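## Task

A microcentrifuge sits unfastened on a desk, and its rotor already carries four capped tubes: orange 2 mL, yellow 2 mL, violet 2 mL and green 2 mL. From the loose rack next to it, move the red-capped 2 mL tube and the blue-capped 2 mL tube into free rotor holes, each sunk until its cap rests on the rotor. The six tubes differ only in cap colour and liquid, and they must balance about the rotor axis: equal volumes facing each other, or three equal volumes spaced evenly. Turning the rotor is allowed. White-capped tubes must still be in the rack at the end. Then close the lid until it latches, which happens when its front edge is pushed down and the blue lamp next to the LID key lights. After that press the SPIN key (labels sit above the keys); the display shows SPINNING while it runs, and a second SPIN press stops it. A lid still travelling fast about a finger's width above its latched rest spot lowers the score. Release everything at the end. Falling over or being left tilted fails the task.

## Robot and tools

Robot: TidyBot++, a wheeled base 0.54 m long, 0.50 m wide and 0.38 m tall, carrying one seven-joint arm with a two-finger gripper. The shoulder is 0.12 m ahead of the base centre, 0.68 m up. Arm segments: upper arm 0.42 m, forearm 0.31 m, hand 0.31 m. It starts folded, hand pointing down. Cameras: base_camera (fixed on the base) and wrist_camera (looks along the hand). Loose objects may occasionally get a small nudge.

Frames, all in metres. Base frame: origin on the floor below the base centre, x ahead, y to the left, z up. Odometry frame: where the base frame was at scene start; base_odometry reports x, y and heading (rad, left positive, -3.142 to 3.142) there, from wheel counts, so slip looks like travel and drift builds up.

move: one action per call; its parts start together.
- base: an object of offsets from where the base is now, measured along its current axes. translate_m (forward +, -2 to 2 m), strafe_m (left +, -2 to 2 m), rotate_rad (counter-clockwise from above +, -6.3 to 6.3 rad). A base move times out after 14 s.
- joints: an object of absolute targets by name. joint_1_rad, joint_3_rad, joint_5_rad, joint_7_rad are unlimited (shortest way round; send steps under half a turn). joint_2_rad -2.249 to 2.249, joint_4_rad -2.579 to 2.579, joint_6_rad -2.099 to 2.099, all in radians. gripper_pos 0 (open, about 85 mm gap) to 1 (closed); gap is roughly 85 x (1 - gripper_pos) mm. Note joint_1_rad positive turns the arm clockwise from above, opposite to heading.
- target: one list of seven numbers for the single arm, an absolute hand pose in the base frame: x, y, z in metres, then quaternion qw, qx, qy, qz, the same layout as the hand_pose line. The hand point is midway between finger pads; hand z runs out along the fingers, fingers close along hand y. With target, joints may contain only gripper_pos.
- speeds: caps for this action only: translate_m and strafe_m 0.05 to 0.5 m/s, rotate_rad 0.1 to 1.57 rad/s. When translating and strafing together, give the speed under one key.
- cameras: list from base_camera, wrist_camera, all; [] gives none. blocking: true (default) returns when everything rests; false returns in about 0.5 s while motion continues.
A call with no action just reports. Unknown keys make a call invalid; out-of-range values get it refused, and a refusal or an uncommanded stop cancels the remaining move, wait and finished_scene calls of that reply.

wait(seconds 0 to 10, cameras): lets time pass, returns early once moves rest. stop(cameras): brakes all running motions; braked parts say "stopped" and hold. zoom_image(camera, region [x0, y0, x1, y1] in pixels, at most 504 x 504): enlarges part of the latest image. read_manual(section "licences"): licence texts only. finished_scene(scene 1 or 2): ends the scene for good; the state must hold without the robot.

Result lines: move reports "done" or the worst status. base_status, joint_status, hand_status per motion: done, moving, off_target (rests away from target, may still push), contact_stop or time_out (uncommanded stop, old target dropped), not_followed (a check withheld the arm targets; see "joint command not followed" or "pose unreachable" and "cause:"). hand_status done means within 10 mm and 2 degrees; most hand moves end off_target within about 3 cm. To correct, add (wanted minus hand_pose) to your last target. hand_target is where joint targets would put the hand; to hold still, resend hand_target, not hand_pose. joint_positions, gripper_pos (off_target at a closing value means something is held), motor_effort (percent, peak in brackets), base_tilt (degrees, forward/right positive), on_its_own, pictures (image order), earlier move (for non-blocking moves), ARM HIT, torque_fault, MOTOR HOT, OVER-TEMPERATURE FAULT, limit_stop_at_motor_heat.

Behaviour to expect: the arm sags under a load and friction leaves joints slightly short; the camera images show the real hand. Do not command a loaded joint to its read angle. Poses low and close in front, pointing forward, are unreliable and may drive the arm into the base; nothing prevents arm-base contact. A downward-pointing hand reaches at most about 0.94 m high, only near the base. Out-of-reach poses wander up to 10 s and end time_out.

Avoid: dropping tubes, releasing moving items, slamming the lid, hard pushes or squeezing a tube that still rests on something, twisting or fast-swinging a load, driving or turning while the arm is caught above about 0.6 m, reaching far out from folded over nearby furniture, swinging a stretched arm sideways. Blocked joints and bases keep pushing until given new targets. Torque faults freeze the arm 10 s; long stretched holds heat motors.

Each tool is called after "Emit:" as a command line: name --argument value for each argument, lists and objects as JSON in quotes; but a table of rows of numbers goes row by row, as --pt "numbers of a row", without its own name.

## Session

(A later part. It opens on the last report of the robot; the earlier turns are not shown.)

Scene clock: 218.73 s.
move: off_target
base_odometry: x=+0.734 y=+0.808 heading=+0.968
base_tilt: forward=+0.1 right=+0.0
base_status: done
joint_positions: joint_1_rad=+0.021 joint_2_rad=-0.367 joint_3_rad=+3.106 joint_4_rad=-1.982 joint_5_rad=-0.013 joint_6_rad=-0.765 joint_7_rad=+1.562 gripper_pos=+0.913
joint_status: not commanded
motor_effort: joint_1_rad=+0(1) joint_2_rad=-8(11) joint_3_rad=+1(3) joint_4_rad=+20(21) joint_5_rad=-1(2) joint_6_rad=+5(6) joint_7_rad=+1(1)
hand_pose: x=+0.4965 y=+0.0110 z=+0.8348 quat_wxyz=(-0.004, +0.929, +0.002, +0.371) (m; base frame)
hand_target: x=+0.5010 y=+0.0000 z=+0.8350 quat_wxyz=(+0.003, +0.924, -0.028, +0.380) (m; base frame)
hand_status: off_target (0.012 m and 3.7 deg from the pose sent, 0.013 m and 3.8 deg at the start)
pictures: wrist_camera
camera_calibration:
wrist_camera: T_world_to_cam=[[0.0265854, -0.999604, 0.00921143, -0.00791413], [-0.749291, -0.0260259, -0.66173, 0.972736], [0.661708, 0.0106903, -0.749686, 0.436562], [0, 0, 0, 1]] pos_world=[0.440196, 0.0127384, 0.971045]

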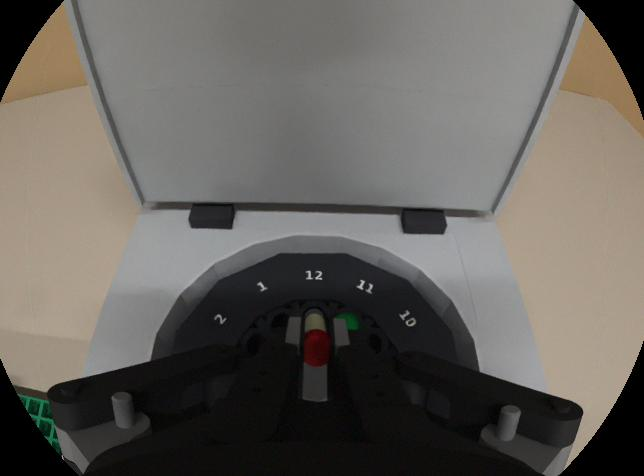

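Emit:
move --base '{"translate_m":0.005}' --speeds '{"translate_m":0.05}' --target '[0.502, 0.0, 0.828, 0.003, 0.924, -0.028, 0.38]' --cameras '["wrist_camera"]'

Emit:
zoom_image --camera "wrist_camera" --region '[270, 260, 370, 340]'

Scene clock: 221.27 s.
move: off_target
base_odometry: x=+0.738 y=+0.812 heading=+0.967
base_tilt: forward=+0.1 right=+0.0
base_status: done
joint_positions: joint_1_rad=+0.021 joint_2_rad=-0.365 joint_3_rad=+3.105 joint_4_rad=-2.003 joint_5_rad=-0.013 joint_6_rad=-0.739 joint_7_rad=+1.561 gripper_pos=+0.913
joint_status: not commanded
motor_effort: joint_1_rad=+0(1) joint_2_rad=-8(12) joint_3_rad=+1(2) joint_4_rad=+19(20) joint_5_rad=+0(1) joint_6_rad=+6(6) joint_7_rad=+1(1)
hand_pose: x=+0.4975 y=+0.0109 z=+0.8292 quat_wxyz=(-0.004, +0.928, +0.001, +0.373) (m; base frame)
hand_target: x=+0.5020 y=+0.0000 z=+0.8280 quat_wxyz=(+0.003, +0.924, -0.028, +0.380) (m; base frame)
hand_status: off_target (0.012 m and 3.5 deg from the pose sent, 0.014 m and 3.7 deg at the start)
pictures: wrist_camera
camera_calibration:
wrist_camera: T_world_to_cam=[[0.0257851, -0.99963, 0.00864025, -0.00704278], [-0.746489, -0.0250027, -0.664928, 0.971028], [0.664898, 0.0106954, -0.746857, 0.427775], [0, 0, 0, 1]] pos_world=[0.440616, 0.0126629, 0.965212]

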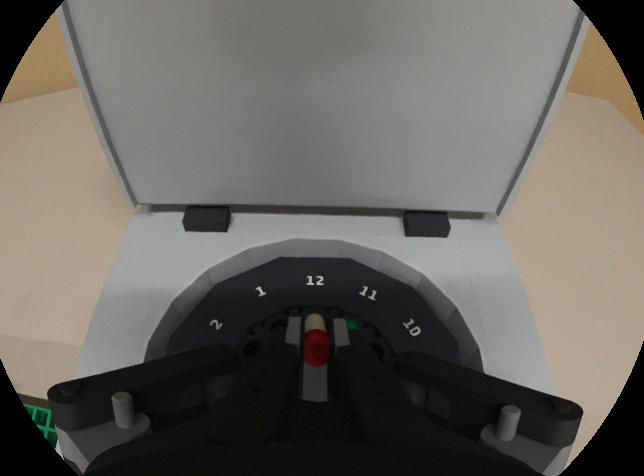

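Scaled by 5.040.

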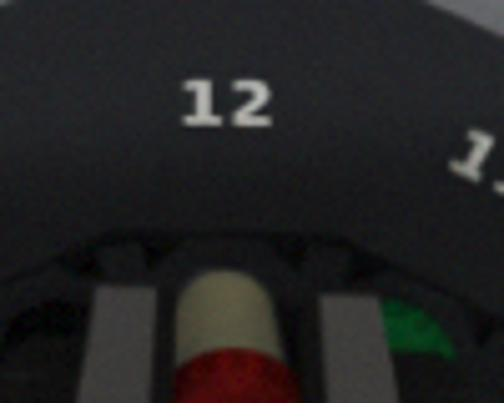

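Emit:
move --base '{"translate_m":0.005}' --speeds '{"translate_m":0.05}' --target '[0.503, 0.0, 0.820, 0.003, 0.924, -0.028, 0.38]' --cameras '["wrist_camera"]'

Emit:
zoom_image --camera "wrist_camera" --region '[270, 260, 370, 340]'

Scene clock: 224.90 s.
move: off_target
base_odometry: x=+0.741 y=+0.816 heading=+0.967
base_tilt: forward=+0.1 right=+0.0
base_status: done
joint_positions: joint_1_rad=+0.021 joint_2_rad=-0.368 joint_3_rad=+3.100 joint_4_rad=-2.017 joint_5_rad=-0.012 joint_6_rad=-0.723 joint_7_rad=+1.560 gripper_pos=+0.913
joint_status: not commanded
motor_effort: joint_1_rad=+1(3) joint_2_rad=-5(9) joint_3_rad=+2(4) joint_4_rad=+19(21) joint_5_rad=+0(1) joint_6_rad=+6(8) joint_7_rad=+1(2)
hand_pose: x=+0.4971 y=+0.0128 z=+0.8257 quat_wxyz=(-0.004, +0.927, +0.003, +0.375) (m; base frame)
hand_target: x=+0.5030 y=+0.0000 z=+0.8200 quat_wxyz=(+0.003, +0.924, -0.028, +0.380) (m; base frame)
hand_status: off_target (0.015 m and 3.7 deg from the pose sent, 0.015 m and 3.5 deg at the start)
pictures: wrist_camera
camera_calibration:
wrist_camera: T_world_to_cam=[[0.0296027, -0.999506, 0.0105099, -0.00861114], [-0.743653, -0.0290484, -0.667934, 0.969612], [0.66791, 0.0119569, -0.744146, 0.421664], [0, 0, 0, 1]] pos_world=[0.439677, 0.014517, 0.961507]

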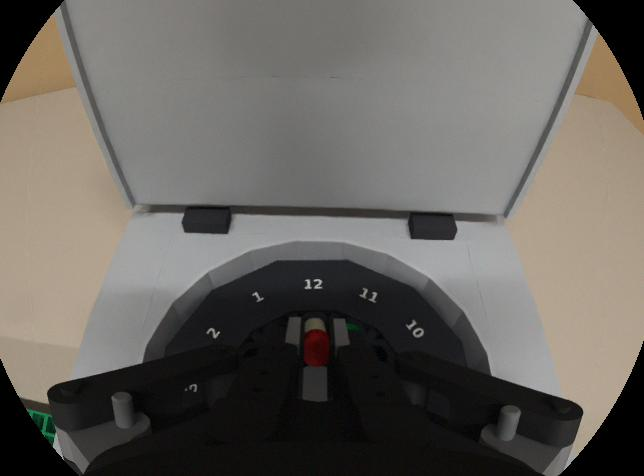

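Scaled by 5.040.

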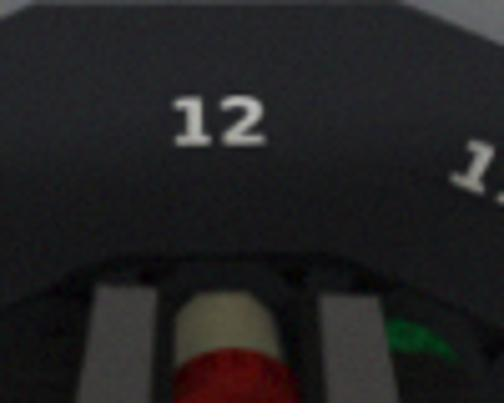

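Emit:
move --base '{"translate_m":0.003}' --speeds '{"translate_m":0.05}' --target '[0.504, -0.002, 0.812, 0.003, 0.924, -0.028, 0.38]' --cameras '["wrist_camera"]'

Emit:
zoom_image --camera "wrist_camera" --region '[270, 260, 370, 340]'

Scene clock: 228.07 s.
move: off_target
base_odometry: x=+0.743 y=+0.819 heading=+0.967
base_tilt: forward=+0.1 right=+0.0
base_status: done
joint_positions: joint_1_rad=+0.021 joint_2_rad=-0.382 joint_3_rad=+3.098 joint_4_rad=-2.036 joint_5_rad=-0.012 joint_6_rad=-0.704 joint_7_rad=+1.560 gripper_pos=+0.913
joint_status: not commanded
motor_effort: joint_1_rad=+2(3) joint_2_rad=+0(5) joint_3_rad=+3(5) joint_4_rad=+18(19) joint_5_rad=+0(2) joint_6_rad=+9(12) joint_7_rad=+1(1)
hand_pose: x=+0.4945 y=+0.0135 z=+0.8251 quat_wxyz=(-0.004, +0.924, +0.004, +0.382) (m; base frame)
hand_target: x=+0.5040 y=-0.0020 z=+0.8120 quat_wxyz=(+0.003, +0.924, -0.028, +0.380) (m; base frame)
hand_status: off_target (0.022 m and 3.8 deg from the pose sent, 0.021 m and 3.7 deg at the start)
pictures: wrist_camera
camera_calibration:
wrist_camera: T_world_to_cam=[[0.0311131, -0.999444, 0.0119699, -0.00975265], [-0.734099, -0.0309769, -0.678335, 0.971258], [0.678329, 0.012318, -0.734655, 0.409949], [0, 0, 0, 1]] pos_world=[0.435223, 0.0152896, 0.960127]

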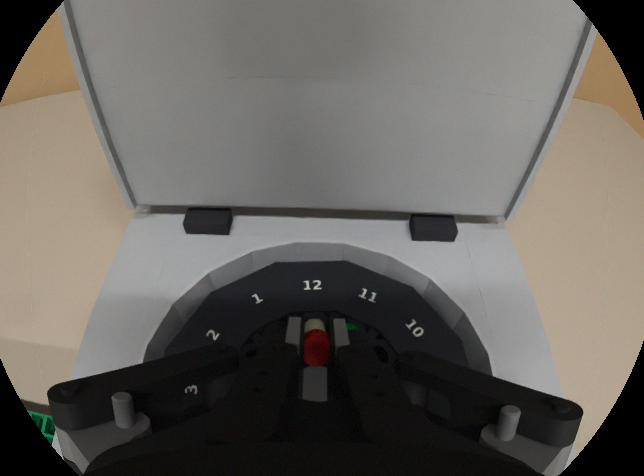

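Scaled by 5.040.

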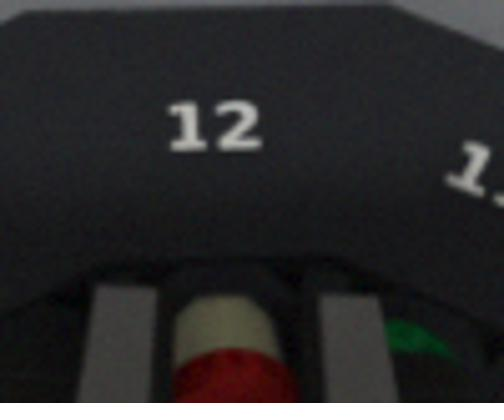

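Emit:
move --base '{"translate_m":-0.002}' --speeds '{"translate_m":0.05}' --target '[0.503, 0.0, 0.822, 0.003, 0.924, -0.028, 0.38]' --cameras '[]'

Emit:
move --joints '{"gripper_pos":0.7}' --cameras '["wrist_camera"]'

Emit:
zoom_image --camera "wrist_camera" --region '[270, 260, 370, 340]'

Scene clock: 231.40 s.
move: off_target
base_odometry: x=+0.741 y=+0.817 heading=+0.967
base_tilt: forward=+0.1 right=+0.0
base_status: done
joint_positions: joint_1_rad=+0.021 joint_2_rad=-0.378 joint_3_rad=+3.097 joint_4_rad=-2.033 joint_5_rad=-0.010 joint_6_rad=-0.703 joint_7_rad=+1.557 gripper_pos=+0.913
joint_status: not commanded
motor_effort: joint_1_rad=+1(3) joint_2_rad=-5(7) joint_3_rad=+2(4) joint_4_rad=+19(20) joint_5_rad=-1(2) joint_6_rad=+7(10) joint_7_rad=+1(1)
hand_pose: x=+0.4961 y=+0.0132 z=+0.8255 quat_wxyz=(-0.003, +0.924, +0.003, +0.382) (m; base frame)
hand_target: x=+0.5030 y=+0.0000 z=+0.8220 quat_wxyz=(+0.003, +0.924, -0.028, +0.380) (m; base frame)
hand_status: off_target (0.015 m and 3.7 deg from the pose sent, 0.016 m and 3.8 deg at the start)
pictures: none
No camera images: "cameras" was empty.

Scene clock: 232.07 s.
move: done
base_odometry: x=+0.741 y=+0.817 heading=+0.967
base_tilt: forward=+0.1 right=+0.0
base_status: not commanded
joint_positions: joint_1_rad=+0.021 joint_2_rad=-0.379 joint_3_rad=+3.086 joint_4_rad=-2.032 joint_5_rad=-0.010 joint_6_rad=-0.703 joint_7_rad=+1.556 gripper_pos=+0.700
joint_status: all done
motor_effort: joint_1_rad=+3(5) joint_2_rad=-5(6) joint_3_rad=+4(6) joint_4_rad=+19(19) joint_5_rad=+1(3) joint_6_rad=+7(9) joint_7_rad=+1(1)
hand_pose: x=+0.4961 y=+0.0176 z=+0.8265 quat_wxyz=(-0.003, +0.924, +0.009, +0.383) (m; base frame)
hand_target: x=+0.5030 y=+0.0000 z=+0.8220 quat_wxyz=(+0.003, +0.924, -0.028, +0.380) (m; base frame)
hand_status: not commanded
pictures: wrist_camera
camera_calibration:
wrist_camera: T_world_to_cam=[[0.0395068, -0.999085, 0.0163675, -0.0134879], [-0.732167, -0.0400913, -0.679944, 0.973988], [0.679978, 0.0148787, -0.733081, 0.407606], [0, 0, 0, 1]] pos_world=[0.436492, 0.0195082, 0.961286]

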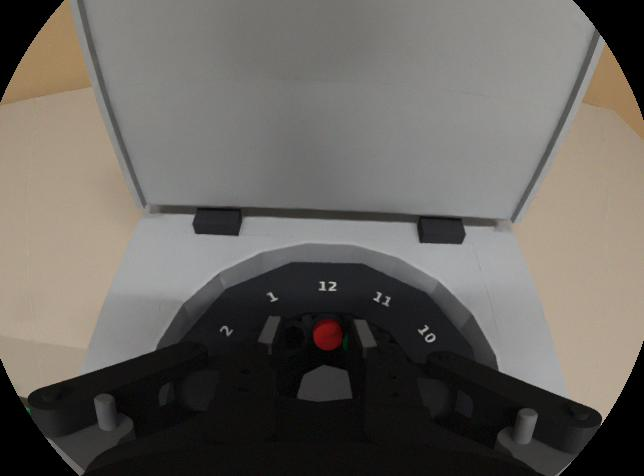

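Scaled by 5.040.

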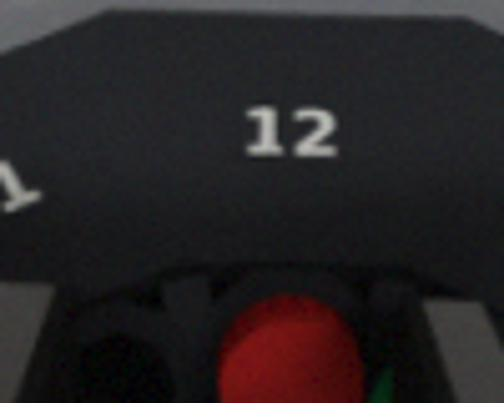

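Emit:
move --target '[0.478, -0.005, 0.850, 0.003, 0.924, -0.028, 0.38]' --cameras '["wrist_camera"]'

Emit:
zoom_image --camera "wrist_camera" --region '[270, 260, 370, 340]'

Scene clock: 234.77 s.
move: off_target
base_odometry: x=+0.741 y=+0.817 heading=+0.967
base_tilt: forward=+0.1 right=+0.0
base_status: not commanded
joint_positions: joint_1_rad=+0.021 joint_2_rad=-0.416 joint_3_rad=+3.108 joint_4_rad=-1.988 joint_5_rad=-0.010 joint_6_rad=-0.777 joint_7_rad=+1.556 gripper_pos=+0.700
joint_status: not commanded
motor_effort: joint_1_rad=+1(3) joint_2_rad=-7(9) joint_3_rad=+2(4) joint_4_rad=+20(21) joint_5_rad=-1(1) joint_6_rad=+6(7) joint_7_rad=+1(1)
hand_pose: x=+0.4844 y=+0.0091 z=+0.8471 quat_wxyz=(-0.003, +0.923, -0.002, +0.385) (m; base frame)
hand_target: x=+0.4780 y=-0.0050 z=+0.8500 quat_wxyz=(+0.003, +0.924, -0.028, +0.380) (m; base frame)
hand_status: off_target (0.016 m and 3.2 deg from the pose sent, 0.037 m and 4.3 deg at the start)
pictures: wrist_camera
camera_calibration:
wrist_camera: T_world_to_cam=[[0.0194293, -0.999767, 0.009451, -0.00631027], [-0.72879, -0.0206332, -0.684426, 0.981134], [0.684461, 0.00641011, -0.729021, 0.425317], [0, 0, 0, 1]] pos_world=[0.42405, 0.0112088, 0.981638]

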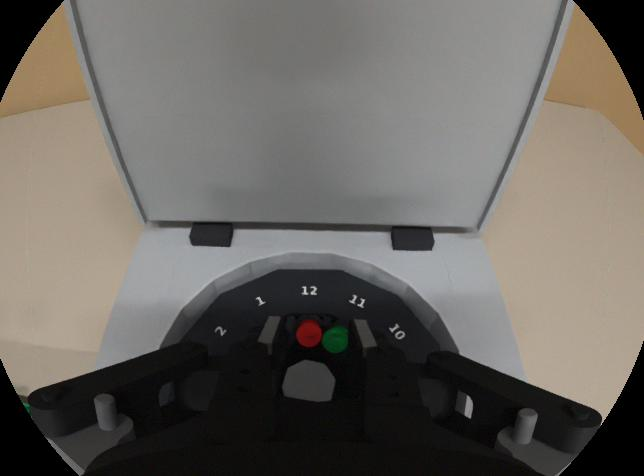

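Scaled by 5.040.

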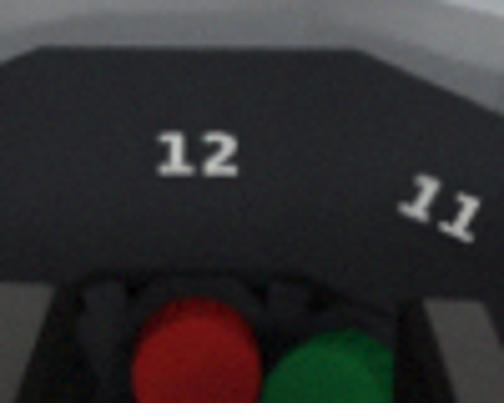

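Emit:
move --target '[0.474, -0.005, 0.856, 0.003, 0.924, -0.028, 0.38]' --joints '{"gripper_pos":1.0}' --cameras '["wrist_camera"]'

Emit:
zoom_image --camera "wrist_camera" --region '[260, 260, 380, 380]'

Scene clock: 237.10 s.
move: off_target
base_odometry: x=+0.741 y=+0.817 heading=+0.967
base_tilt: forward=+0.1 right=+0.0
base_status: not commanded
joint_positions: joint_1_rad=+0.021 joint_2_rad=-0.422 joint_3_rad=+3.108 joint_4_rad=-1.974 joint_5_rad=-0.010 joint_6_rad=-0.802 joint_7_rad=+1.556 gripper_pos=+0.999
joint_status: all done
motor_effort: joint_1_rad=+0(1) joint_2_rad=-7(8) joint_3_rad=+1(2) joint_4_rad=+19(20) joint_5_rad=-1(1) joint_6_rad=+6(6) joint_7_rad=+1(1)
hand_pose: x=+0.4811 y=+0.0092 z=+0.8516 quat_wxyz=(-0.003, +0.923, -0.002, +0.384) (m; base frame)
hand_target: x=+0.4740 y=-0.0050 z=+0.8560 quat_wxyz=(+0.003, +0.924, -0.028, +0.380) (m; base frame)
hand_status: off_target (0.016 m and 3.1 deg from the pose sent, 0.020 m and 3.2 deg at the start)
pictures: wrist_camera
camera_calibration:
wrist_camera: T_world_to_cam=[[0.0195733, -0.999762, 0.00959922, -0.00639835], [-0.731557, -0.0208654, -0.681461, 0.980596], [0.681499, 0.00631606, -0.731792, 0.434638], [0, 0, 0, 1]] pos_world=[0.421282, 0.0113185, 0.986364]

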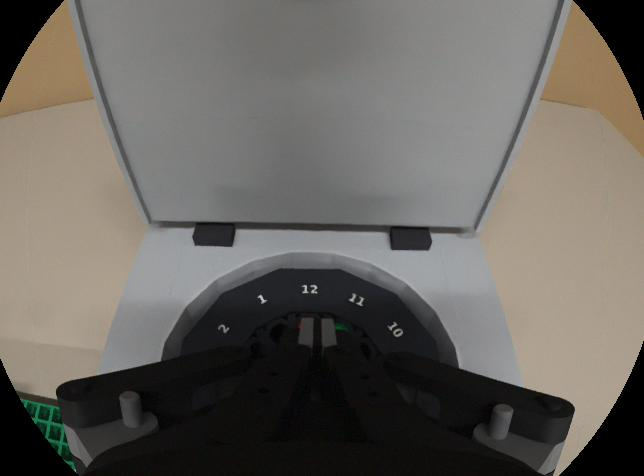

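Scaled by 4.200.

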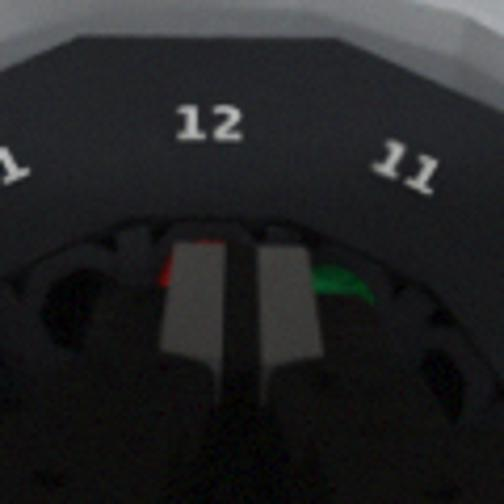

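Emit:
move --base '{"translate_m":-0.010,"strafe_m":0.003}' --speeds '{"translate_m":0.1}' --target '[0.478, -0.005, 0.843, 0.003, 0.924, -0.028, 0.38]' --cameras '["wrist_camera"]'

Emit:
zoom_image --camera "wrist_camera" --region '[260, 260, 380, 380]'

Scene clock: 240.83 s.
move: off_target
base_odometry: x=+0.733 y=+0.810 heading=+0.967
base_tilt: forward=+0.1 right=+0.0
base_status: done
joint_positions: joint_1_rad=+0.021 joint_2_rad=-0.426 joint_3_rad=+3.108 joint_4_rad=-1.995 joint_5_rad=-0.010 joint_6_rad=-0.796 joint_7_rad=+1.556 gripper_pos=+0.999
joint_status: not commanded
motor_effort: joint_1_rad=+0(1) joint_2_rad=-6(9) joint_3_rad=+1(3) joint_4_rad=+19(21) joint_5_rad=-1(1) joint_6_rad=+5(7) joint_7_rad=+1(2)
hand_pose: x=+0.4772 y=+0.0090 z=+0.8433 quat_wxyz=(-0.003, +0.926, -0.002, +0.379) (m; base frame)
hand_target: x=+0.4780 y=-0.0050 z=+0.8430 quat_wxyz=(+0.003, +0.924, -0.028, +0.380) (m; base frame)
hand_status: off_target (0.014 m and 3.1 deg from the pose sent, 0.017 m and 3.1 deg at the start)
pictures: wrist_camera
camera_calibration:
wrist_camera: T_world_to_cam=[[0.0192542, -0.999769, 0.00953646, -0.00626706], [-0.739037, -0.0206557, -0.673348, 0.968715], [0.673389, 0.00591698, -0.739264, 0.441395], [0, 0, 0, 1]] pos_world=[0.418806, 0.0111321, 0.97865]

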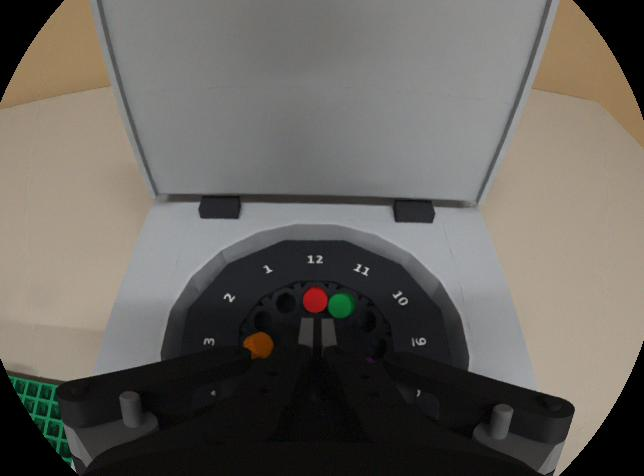

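Scaled by 4.200.

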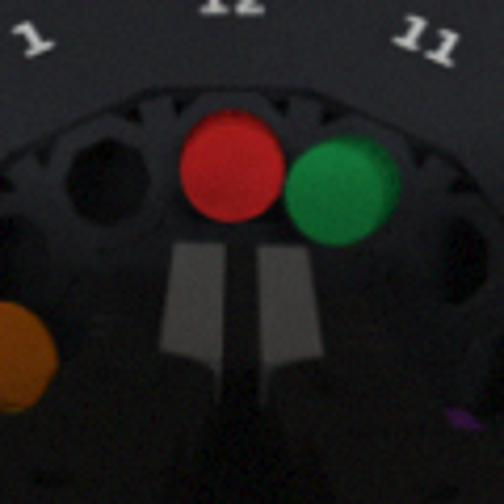

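Emit:
move --base '{"translate_m":0.010}' --speeds '{"translate_m":0.05}' --target '[0.480, -0.005, 0.840, 0.003, 0.924, -0.028, 0.38]' --cameras '["wrist_camera"]'

Emit:
zoom_image --camera "wrist_camera" --region '[260, 260, 380, 380]'

Scene clock: 245.00 s.
move: off_target
base_odometry: x=+0.739 y=+0.819 heading=+0.967
base_tilt: forward=+0.1 right=+0.0
base_status: done
joint_positions: joint_1_rad=+0.021 joint_2_rad=-0.423 joint_3_rad=+3.108 joint_4_rad=-1.998 joint_5_rad=-0.010 joint_6_rad=-0.795 joint_7_rad=+1.556 gripper_pos=+0.999
joint_status: not commanded
motor_effort: joint_1_rad=+0(1) joint_2_rad=-7(8) joint_3_rad=+1(2) joint_4_rad=+20(21) joint_5_rad=-1(1) joint_6_rad=+5(6) joint_7_rad=+1(2)
hand_pose: x=+0.4774 y=+0.0089 z=+0.8411 quat_wxyz=(-0.003, +0.926, -0.002, +0.377) (m; base frame)
hand_target: x=+0.4800 y=-0.0050 z=+0.8400 quat_wxyz=(+0.003, +0.924, -0.028, +0.380) (m; base frame)
hand_status: off_target (0.014 m and 3.1 deg from the pose sent, 0.015 m and 3.1 deg at the start)
pictures: wrist_camera
camera_calibration:
wrist_camera: T_world_to_cam=[[0.0192594, -0.99977, 0.0094091, -0.00617681], [-0.741744, -0.0205979, -0.670367, 0.966174], [0.670407, 0.00593175, -0.74197, 0.443368], [0, 0, 0, 1]] pos_world=[0.419535, 0.0110958, 0.976715]

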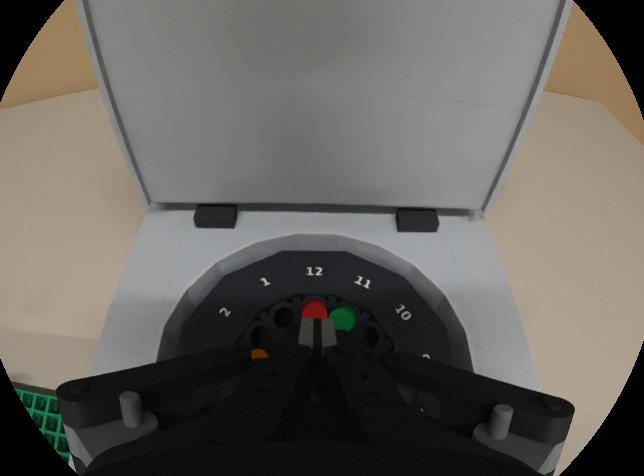

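Scaled by 4.200.

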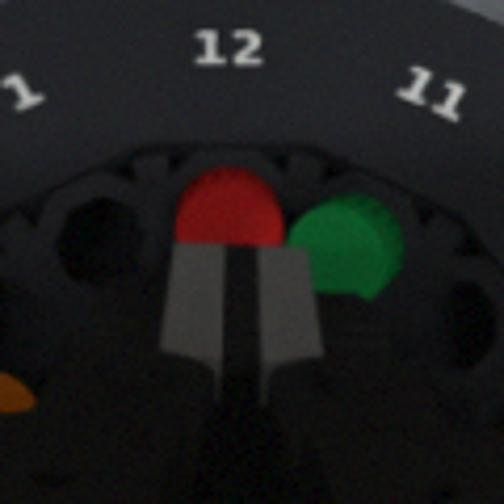

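Emit:
move --base '{"translate_m":0.004}' --speeds '{"translate_m":0.05}' --target '[0.482, -0.005, 0.832, 0.003, 0.924, -0.028, 0.38]' --cameras '[]'

Emit:
move --base '{"translate_m":0.003}' --speeds '{"translate_m":0.05}' --target '[0.485, -0.005, 0.822, 0.003, 0.924, -0.028, 0.38]' --cameras '["wrist_camera"]'

Emit:
zoom_image --camera "wrist_camera" --region '[260, 260, 380, 380]'

Scene clock: 248.47 s.
move: off_target
base_odometry: x=+0.741 y=+0.822 heading=+0.967
base_tilt: forward=+0.1 right=+0.0
base_status: done
joint_positions: joint_1_rad=+0.021 joint_2_rad=-0.421 joint_3_rad=+3.108 joint_4_rad=-2.018 joint_5_rad=-0.010 joint_6_rad=-0.773 joint_7_rad=+1.556 gripper_pos=+0.999
joint_status: not commanded
motor_effort: joint_1_rad=+1(1) joint_2_rad=-6(10) joint_3_rad=+1(2) joint_4_rad=+20(20) joint_5_rad=-1(1) joint_6_rad=+5(6) joint_7_rad=+1(1)
hand_pose: x=+0.4779 y=+0.0088 z=+0.8339 quat_wxyz=(-0.003, +0.927, -0.002, +0.376) (m; base frame)
hand_target: x=+0.4820 y=-0.0050 z=+0.8320 quat_wxyz=(+0.003, +0.924, -0.028, +0.380) (m; base frame)
hand_status: off_target (0.015 m and 3.1 deg from the pose sent, 0.017 m and 3.1 deg at the start)
pictures: none
No camera images: "cameras" was empty.

Scene clock: 249.07 s.
move: off_target
base_odometry: x=+0.743 y=+0.825 heading=+0.967
base_tilt: forward=+0.1 right=+0.0
base_status: done
joint_positions: joint_1_rad=+0.021 joint_2_rad=-0.417 joint_3_rad=+3.108 joint_4_rad=-2.041 joint_5_rad=-0.010 joint_6_rad=-0.738 joint_7_rad=+1.556 gripper_pos=+0.999
joint_status: not commanded
motor_effort: joint_1_rad=+0(0) joint_2_rad=-6(10) joint_3_rad=+1(2) joint_4_rad=+19(20) joint_5_rad=+0(1) joint_6_rad=+6(6) joint_7_rad=+1(1)
hand_pose: x=+0.4810 y=+0.0087 z=+0.8284 quat_wxyz=(-0.003, +0.925, -0.002, +0.380) (m; base frame)
hand_target: x=+0.4850 y=-0.0050 z=+0.8220 quat_wxyz=(+0.003, +0.924, -0.028, +0.380) (m; base frame)
hand_status: off_target (0.016 m and 3.0 deg from the pose sent, 0.020 m and 3.1 deg at the start)
pictures: wrist_camera
camera_calibration:
wrist_camera: T_world_to_cam=[[0.018806, -0.99978, 0.00932391, -0.00610407], [-0.736443, -0.0201588, -0.676199, 0.962621], [0.676238, 0.00585008, -0.73666, 0.42434], [0, 0, 0, 1]] pos_world=[0.422076, 0.0108202, 0.963575]

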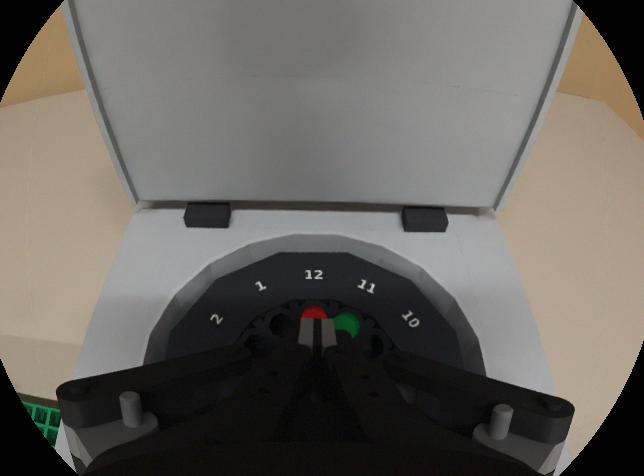

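Scaled by 4.200.

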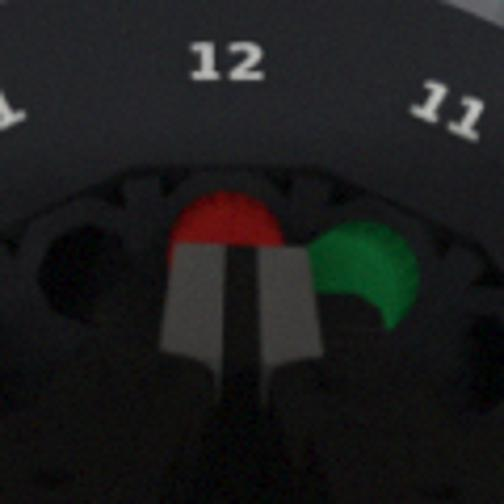

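Emit:
move --base '{"translate_m":0.002}' --speeds '{"translate_m":0.05}' --target '[0.488, -0.005, 0.812, 0.003, 0.924, -0.028, 0.38]' --cameras '["wrist_camera"]'

Emit:
zoom_image --camera "wrist_camera" --region '[260, 260, 380, 380]'

Emit:
move --base '{"translate_m":0.002}' --speeds '{"translate_m":0.05}' --target '[0.491, -0.005, 0.802, 0.003, 0.924, -0.028, 0.38]' --cameras '["wrist_camera"]'

Emit:
zoom_image --camera "wrist_camera" --region '[260, 260, 380, 380]'

Scene clock: 254.20 s.
move: off_target
base_odometry: x=+0.744 y=+0.827 heading=+0.967
base_tilt: forward=+0.1 right=+0.0
base_status: done
joint_positions: joint_1_rad=+0.021 joint_2_rad=-0.416 joint_3_rad=+3.108 joint_4_rad=-2.060 joint_5_rad=-0.010 joint_6_rad=-0.695 joint_7_rad=+1.556 gripper_pos=+0.999
joint_status: not commanded
motor_effort: joint_1_rad=+0(1) joint_2_rad=-6(9) joint_3_rad=+2(2) joint_4_rad=+18(19) joint_5_rad=-1(1) joint_6_rad=+4(6) joint_7_rad=+1(1)
hand_pose: x=+0.4860 y=+0.0086 z=+0.8275 quat_wxyz=(-0.003, +0.920, -0.002, +0.391) (m; base frame)
hand_target: x=+0.4880 y=-0.0050 z=+0.8120 quat_wxyz=(+0.003, +0.924, -0.028, +0.380) (m; base frame)
hand_status: off_target (0.021 m and 3.3 deg from the pose sent, 0.022 m and 3.0 deg at the start)
pictures: wrist_camera
camera_calibration:
wrist_camera: T_world_to_cam=[[0.0184891, -0.999784, 0.00953629, -0.00627933], [-0.720744, -0.019938, -0.692915, 0.971927], [0.692955, 0.00593814, -0.720956, 0.399082], [0, 0, 0, 1]] pos_world=[0.424081, 0.0107306, 0.961243]

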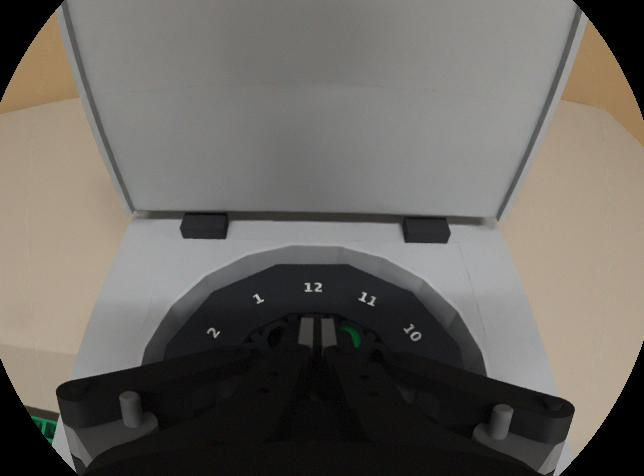

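Scaled by 4.200.

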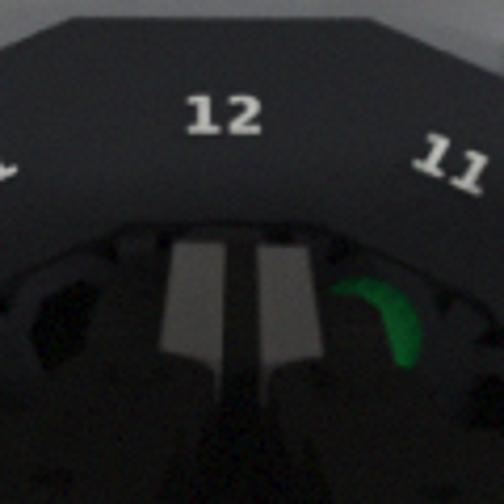

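Scene clock: 255.17 s.
move: off_target
base_odometry: x=+0.745 y=+0.828 heading=+0.967
base_tilt: forward=+0.1 right=+0.0
base_status: done
joint_positions: joint_1_rad=+0.021 joint_2_rad=-0.418 joint_3_rad=+3.108 joint_4_rad=-2.079 joint_5_rad=-0.010 joint_6_rad=-0.666 joint_7_rad=+1.556 gripper_pos=+0.999
joint_status: not commanded
motor_effort: joint_1_rad=+1(2) joint_2_rad=+0(8) joint_3_rad=+2(3) joint_4_rad=+16(18) joint_5_rad=+0(1) joint_6_rad=+4(7) joint_7_rad=+1(2)
hand_pose: x=+0.4874 y=+0.0085 z=+0.8243 quat_wxyz=(-0.003, +0.918, -0.002, +0.396) (m; base frame)
hand_target: x=+0.4910 y=-0.0050 z=+0.8020 quat_wxyz=(+0.003, +0.924, -0.028, +0.380) (m; base frame)
hand_status: off_target (0.026 m and 3.6 deg from the pose sent, 0.029 m and 3.3 deg at the start)
pictures: wrist_camera
camera_calibration:
wrist_camera: T_world_to_cam=[[0.0182503, -0.999786, 0.00973342, -0.00640917], [-0.712781, -0.0198369, -0.701106, 0.973564], [0.70115, 0.00585762, -0.71299, 0.385329], [0, 0, 0, 1]] pos_world=[0.423881, 0.0106476, 0.957371]

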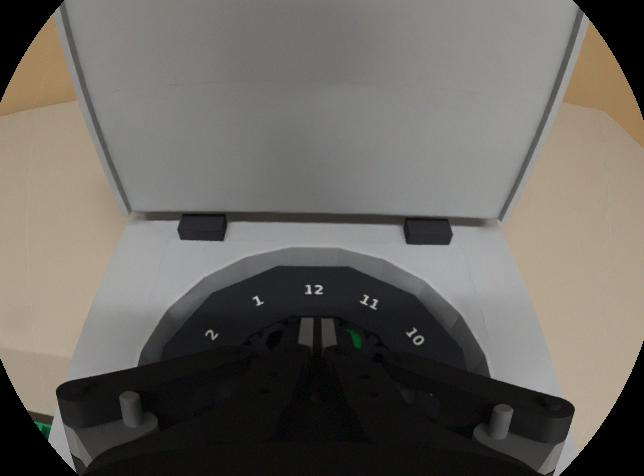

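Scaled by 4.200.

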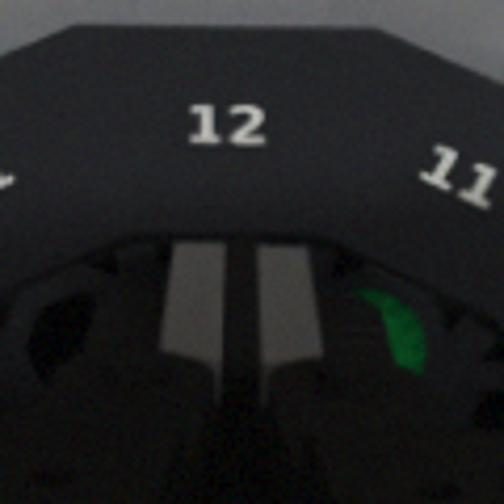

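Emit:
move --target '[0.478, -0.005, 0.850, 0.003, 0.924, -0.028, 0.38]' --cameras '[]'

Emit:
move --target '[0.49, 0.0, 0.92, -0.02, 1, 0.04, -0.004]' --cameras '["wrist_camera"]'

Emit:
zoom_image --camera "wrist_camera" --region '[230, 150, 400, 320]'

Scene clock: 258.33 s.
move: off_target
base_odometry: x=+0.745 y=+0.828 heading=+0.967
base_tilt: forward=+0.1 right=+0.0
base_status: not commanded
joint_positions: joint_1_rad=+0.021 joint_2_rad=-0.418 joint_3_rad=+3.108 joint_4_rad=-1.988 joint_5_rad=-0.010 joint_6_rad=-0.772 joint_7_rad=+1.556 gripper_pos=+0.999
joint_status: not commanded
motor_effort: joint_1_rad=+0(2) joint_2_rad=-6(8) joint_3_rad=+2(3) joint_4_rad=+20(21) joint_5_rad=-1(1) joint_6_rad=+6(7) joint_7_rad=+1(1)
hand_pose: x=+0.4855 y=+0.0090 z=+0.8497 quat_wxyz=(-0.003, +0.921, -0.002, +0.390) (m; base frame)
hand_target: x=+0.4780 y=-0.0050 z=+0.8500 quat_wxyz=(+0.003, +0.924, -0.028, +0.380) (m; base frame)
hand_status: off_target (0.016 m and 3.3 deg from the pose sent, 0.030 m and 3.6 deg at the start)
pictures: none
No camera images: "cameras" was empty.

Scene clock: 261.07 s.
move: off_target
base_odometry: x=+0.745 y=+0.828 heading=+0.967
base_tilt: forward=+0.2 right=+0.0
base_status: not commanded
joint_positions: joint_1_rad=+0.021 joint_2_rad=+0.196 joint_3_rad=+3.152 joint_4_rad=-0.910 joint_5_rad=-0.010 joint_6_rad=-1.997 joint_7_rad=+1.599 gripper_pos=+0.999
joint_status: not commanded
motor_effort: joint_1_rad=+0(1) joint_2_rad=-23(24) joint_3_rad=+0(2) joint_4_rad=+14(21) joint_5_rad=-1(1) joint_6_rad=+0(6) joint_7_rad=+1(2)
hand_pose: x=+0.4939 y=-0.0070 z=+0.9244 quat_wxyz=(-0.003, +1.000, +0.001, +0.019) (m; base frame)
hand_target: x=+0.4900 y=+0.0000 z=+0.9200 quat_wxyz=(-0.020, +0.999, +0.040, -0.004) (m; base frame)
hand_status: off_target (0.009 m and 5.6 deg from the pose sent, 0.071 m and 46.6 deg at the start)
pictures: wrist_camera
camera_calibration:
wrist_camera: T_world_to_cam=[[0.0273777, -0.999591, -0.00822111, -0.0109181], [-0.999624, -0.0273662, -0.0015031, 0.543013], [0.0012775, 0.00825917, -0.999965, 1.06319], [0, 0, 0, 1]] pos_world=[0.54175, -0.00483458, 1.06388]

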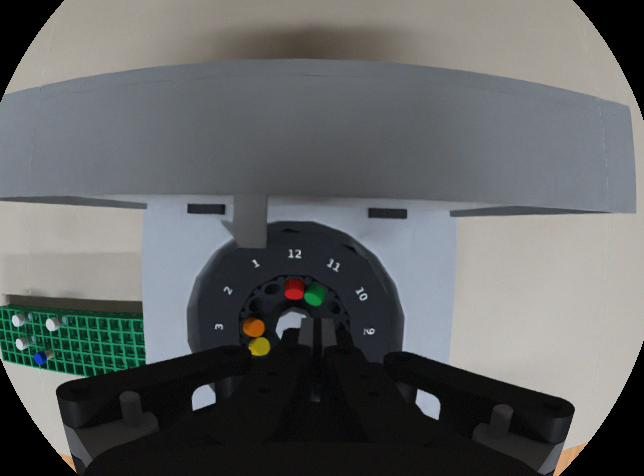

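Scaled by 2.965.

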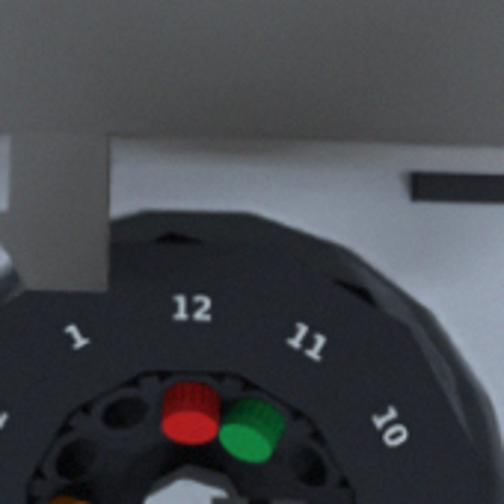

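Emit:
move --base '{"translate_m":-0.136,"strafe_m":0.291}' --speeds '{"translate_m":0.3}' --joints '{"gripper_pos":0.7}' --target '[0.510, 0.0, 0.86, -0.02, 1, 0.04, -0.004]' --cameras '["wrist_camera"]'

Emit:
zoom_image --camera "wrist_camera" --region '[230, 180, 400, 350]'

Scene clock: 269.83 s.
move: off_target
base_odometry: x=+0.428 y=+0.882 heading=+0.967
base_tilt: forward=+0.1 right=+0.0
base_status: done
joint_positions: joint_1_rad=+0.021 joint_2_rad=+0.199 joint_3_rad=+3.156 joint_4_rad=-1.093 joint_5_rad=-0.011 joint_6_rad=-1.872 joint_7_rad=+1.606 gripper_pos=+0.700
joint_status: all done
motor_effort: joint_1_rad=+0(2) joint_2_rad=-24(26) joint_3_rad=+0(2) joint_4_rad=+15(16) joint_5_rad=-1(2) joint_6_rad=-1(1) joint_7_rad=+1(2)
hand_pose: x=+0.4976 y=-0.0084 z=+0.8694 quat_wxyz=(-0.004, +1.000, +0.001, -0.011) (m; base frame)
hand_target: x=+0.5100 y=+0.0000 z=+0.8600 quat_wxyz=(-0.020, +0.999, +0.040, -0.004) (m; base frame)
hand_status: off_target (0.018 m and 4.9 deg from the pose sent, 0.067 m and 5.6 deg at the start)
pictures: wrist_camera
camera_calibration:
wrist_camera: T_world_to_cam=[[0.0281509, -0.999533, -0.0118941, -0.0100782], [-0.997821, -0.0288091, 0.0593653, 0.49274], [-0.0596802, 0.010197, -0.998165, 1.03697], [0, 0, 0, 1]] pos_world=[0.553837, -0.00645213, 1.0057]

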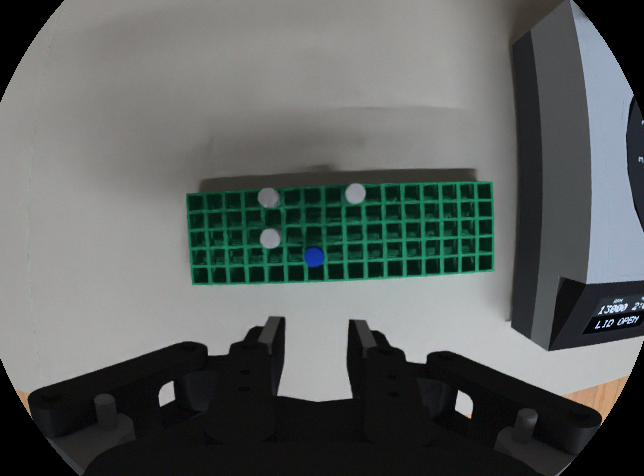

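Scaled by 2.965.

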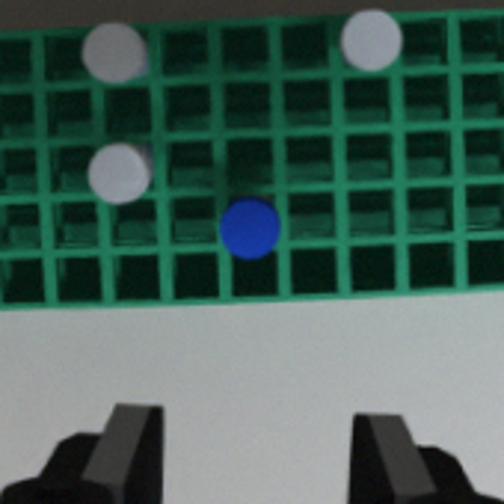

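Emit:
move --base '{"strafe_m":0.0025,"translate_m":0.007}' --speeds '{"translate_m":0.1}' --target '[0.523, 0.0, 0.80, -0.02, 1, 0.04, -0.004]' --cameras '["wrist_camera"]'

Emit:
zoom_image --camera "wrist_camera" --region '[230, 210, 400, 380]'

Scene clock: 275.13 s.
move: off_target
base_odometry: x=+0.429 y=+0.889 heading=+0.967
base_tilt: forward=+0.1 right=+0.0
base_status: done
joint_positions: joint_1_rad=+0.021 joint_2_rad=+0.205 joint_3_rad=+3.156 joint_4_rad=-1.275 joint_5_rad=-0.011 joint_6_rad=-1.685 joint_7_rad=+1.612 gripper_pos=+0.700
joint_status: not commanded
motor_effort: joint_1_rad=+0(2) joint_2_rad=-25(28) joint_3_rad=+1(1) joint_4_rad=+16(17) joint_5_rad=-1(2) joint_6_rad=-1(1) joint_7_rad=+1(2)
hand_pose: x=+0.5105 y=-0.0090 z=+0.8108 quat_wxyz=(-0.004, +1.000, +0.003, -0.012) (m; base frame)
hand_target: x=+0.5230 y=+0.0000 z=+0.8000 quat_wxyz=(-0.020, +0.999, +0.040, -0.004) (m; base frame)
hand_status: off_target (0.019 m and 4.7 deg from the pose sent, 0.074 m and 4.9 deg at the start)
pictures: wrist_camera
camera_calibration:
wrist_camera: T_world_to_cam=[[0.0316635, -0.999422, -0.0124077, -0.0130705], [-0.997622, -0.032362, 0.0608545, 0.507727], [-0.0612209, 0.0104513, -0.99807, 0.979966], [0, 0, 0, 1]] pos_world=[0.566928, -0.00687377, 0.947015]

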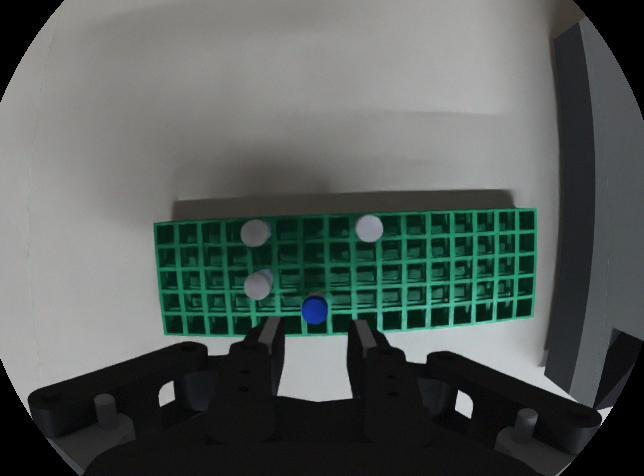

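Scaled by 2.965.

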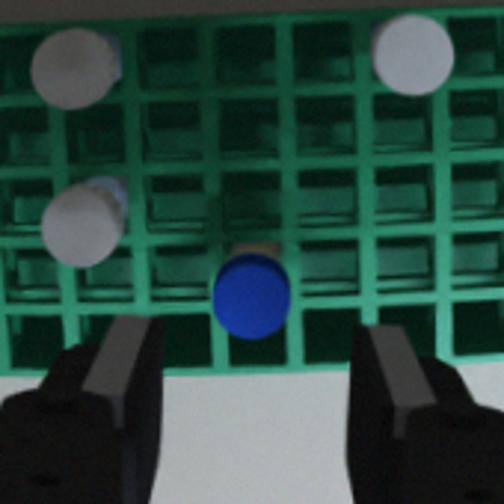

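Emit:
move --target '[0.527, 0.0, 0.772, -0.02, 1, 0.04, -0.004]' --cameras '["wrist_camera"]'

Emit:
zoom_image --camera "wrist_camera" --region '[230, 230, 400, 400]'

Scene clock: 278.70 s.
move: off_target
base_odometry: x=+0.429 y=+0.889 heading=+0.967
base_tilt: forward=+0.1 right=+0.0
base_status: not commanded
joint_positions: joint_1_rad=+0.021 joint_2_rad=+0.213 joint_3_rad=+3.156 joint_4_rad=-1.355 joint_5_rad=-0.011 joint_6_rad=-1.596 joint_7_rad=+1.615 gripper_pos=+0.700
joint_status: not commanded
motor_effort: joint_1_rad=+0(1) joint_2_rad=-25(26) joint_3_rad=+0(1) joint_4_rad=+15(17) joint_5_rad=-1(2) joint_6_rad=+0(1) joint_7_rad=+1(1)
hand_pose: x=+0.5156 y=-0.0092 z=+0.7828 quat_wxyz=(-0.004, +1.000, +0.004, -0.011) (m; base frame)
hand_target: x=+0.5270 y=+0.0000 z=+0.7720 quat_wxyz=(-0.020, +0.999, +0.040, -0.004) (m; base frame)
hand_status: off_target (0.018 m and 4.6 deg from the pose sent, 0.043 m and 4.7 deg at the start)
pictures: wrist_camera
camera_calibration:
wrist_camera: T_world_to_cam=[[0.0337494, -0.999355, -0.012253, -0.0150002], [-0.997692, -0.034411, 0.0585448, 0.516321], [-0.0589287, 0.0102489, -0.99821, 0.951269], [0, 0, 0, 1]] pos_world=[0.571692, -0.00697278, 0.919154]

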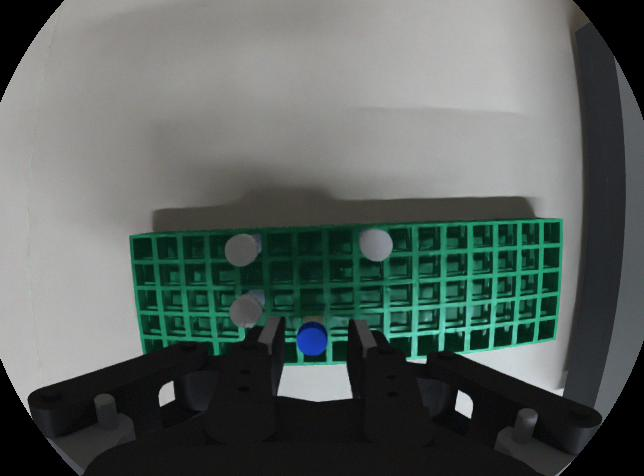

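Scaled by 2.965.

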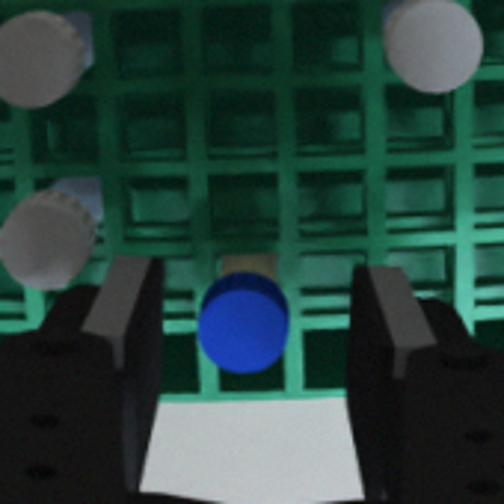

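Emit:
move --base '{"strafe_m":0.0015}' --target '[0.525, 0.0, 0.757, -0.02, 1, 0.04, -0.004]' --cameras '[]'

Emit:
move --joints '{"gripper_pos":0.83}' --cameras '["wrist_camera"]'

Emit:
zoom_image --camera "wrist_camera" --region '[230, 230, 400, 400]'

Scene clock: 282.70 s.
move: off_target
base_odometry: x=+0.428 y=+0.889 heading=+0.967
base_tilt: forward=+0.1 right=+0.0
base_status: done
joint_positions: joint_1_rad=+0.021 joint_2_rad=+0.196 joint_3_rad=+3.156 joint_4_rad=-1.382 joint_5_rad=-0.011 joint_6_rad=-1.554 joint_7_rad=+1.617 gripper_pos=+0.700
joint_status: not commanded
motor_effort: joint_1_rad=+0(3) joint_2_rad=-18(26) joint_3_rad=+1(3) joint_4_rad=+12(17) joint_5_rad=+0(1) joint_6_rad=+2(2) joint_7_rad=+1(1)
hand_pose: x=+0.5186 y=-0.0093 z=+0.7810 quat_wxyz=(-0.004, +1.000, +0.005, +0.005) (m; base frame)
hand_target: x=+0.5250 y=+0.0000 z=+0.7570 quat_wxyz=(-0.020, +0.999, +0.040, -0.004) (m; base frame)
hand_status: off_target (0.027 m and 4.5 deg from the pose sent, 0.029 m and 4.6 deg at the start)
pictures: none
No camera images: "cameras" was empty.

Scene clock: 283.27 s.
move: done
base_odometry: x=+0.428 y=+0.889 heading=+0.967
base_tilt: forward=+0.1 right=+0.0
base_status: not commanded
joint_positions: joint_1_rad=+0.021 joint_2_rad=+0.196 joint_3_rad=+3.156 joint_4_rad=-1.382 joint_5_rad=-0.017 joint_6_rad=-1.550 joint_7_rad=+1.617 gripper_pos=+0.830
joint_status: all done
motor_effort: joint_1_rad=+1(1) joint_2_rad=-18(18) joint_3_rad=+1(2) joint_4_rad=+11(12) joint_5_rad=+1(1) joint_6_rad=+1(2) joint_7_rad=+1(1)
hand_pose: x=+0.5197 y=-0.0075 z=+0.7811 quat_wxyz=(-0.007, +1.000, +0.005, +0.007) (m; base frame)
hand_target: x=+0.5250 y=+0.0000 z=+0.7570 quat_wxyz=(-0.020, +0.999, +0.040, -0.004) (m; base frame)
hand_status: not commanded
pictures: wrist_camera
camera_calibration:
wrist_camera: T_world_to_cam=[[0.0365057, -0.999203, -0.0161336, -0.0118518], [-0.999056, -0.0368712, 0.0229695, 0.549033], [-0.0235461, 0.0152799, -0.999606, 0.932525], [0, 0, 0, 1]] pos_world=[0.570904, -0.00584769, 0.919355]

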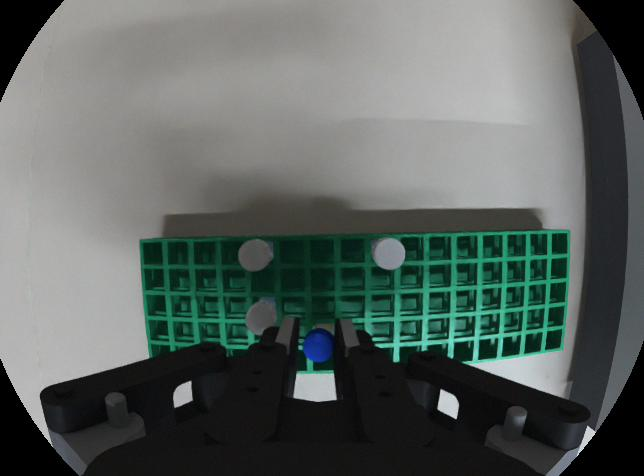

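Scaled by 2.965.

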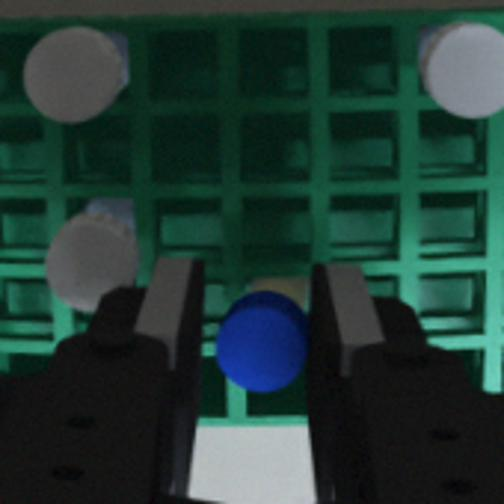

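Emit:
move --target '[0.525, 0.0, 0.777, -0.02, 1, 0.04, -0.004]' --cameras '["wrist_camera"]'

Emit:
zoom_image --camera "wrist_camera" --region '[230, 230, 400, 400]'

Scene clock: 289.87 s.
move: off_target
base_odometry: x=+0.428 y=+0.889 heading=+0.967
base_tilt: forward=+0.1 right=+0.0
base_status: not commanded
joint_positions: joint_1_rad=+0.021 joint_2_rad=+0.208 joint_3_rad=+3.156 joint_4_rad=-1.364 joint_5_rad=-0.017 joint_6_rad=-1.557 joint_7_rad=+1.618 gripper_pos=+0.830
joint_status: not commanded
motor_effort: joint_1_rad=+0(1) joint_2_rad=-25(26) joint_3_rad=+0(1) joint_4_rad=+16(16) joint_5_rad=-1(1) joint_6_rad=-1(2) joint_7_rad=+1(1)
hand_pose: x=+0.5244 y=-0.0076 z=+0.7820 quat_wxyz=(-0.007, +1.000, +0.005, +0.007) (m; base frame)
hand_target: x=+0.5250 y=+0.0000 z=+0.7770 quat_wxyz=(-0.020, +0.999, +0.040, -0.004) (m; base frame)
hand_status: off_target (0.009 m and 4.4 deg from the pose sent, 0.010 m and 4.4 deg at the start)
pictures: wrist_camera
camera_calibration:
wrist_camera: T_world_to_cam=[[0.0367599, -0.999196, -0.0159808, -0.012397], [-0.999042, -0.0371251, 0.0231885, 0.553522], [-0.0237631, 0.015113, -0.999603, 0.933618], [0, 0, 0, 1]] pos_world=[0.575633, -0.00594724, 0.920214]

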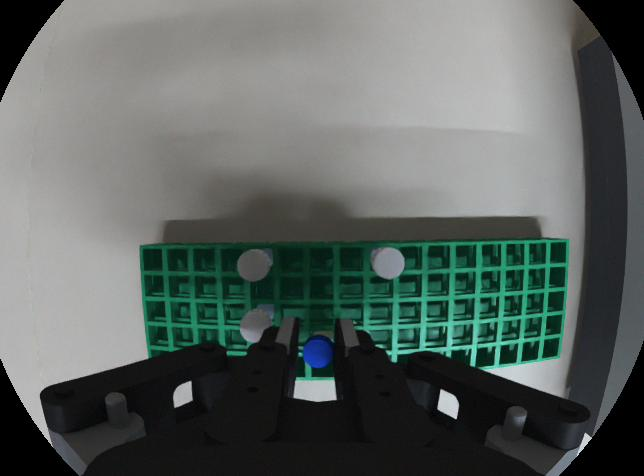

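Scaled by 2.965.

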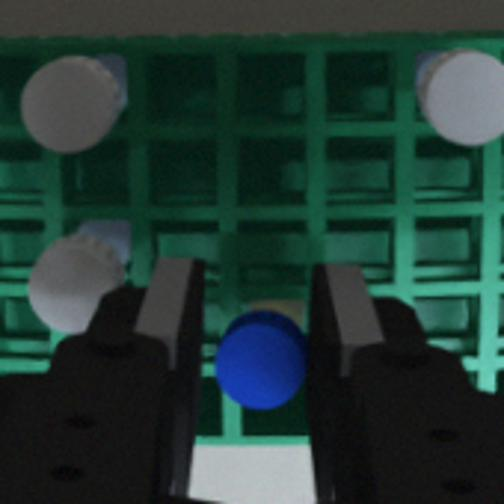

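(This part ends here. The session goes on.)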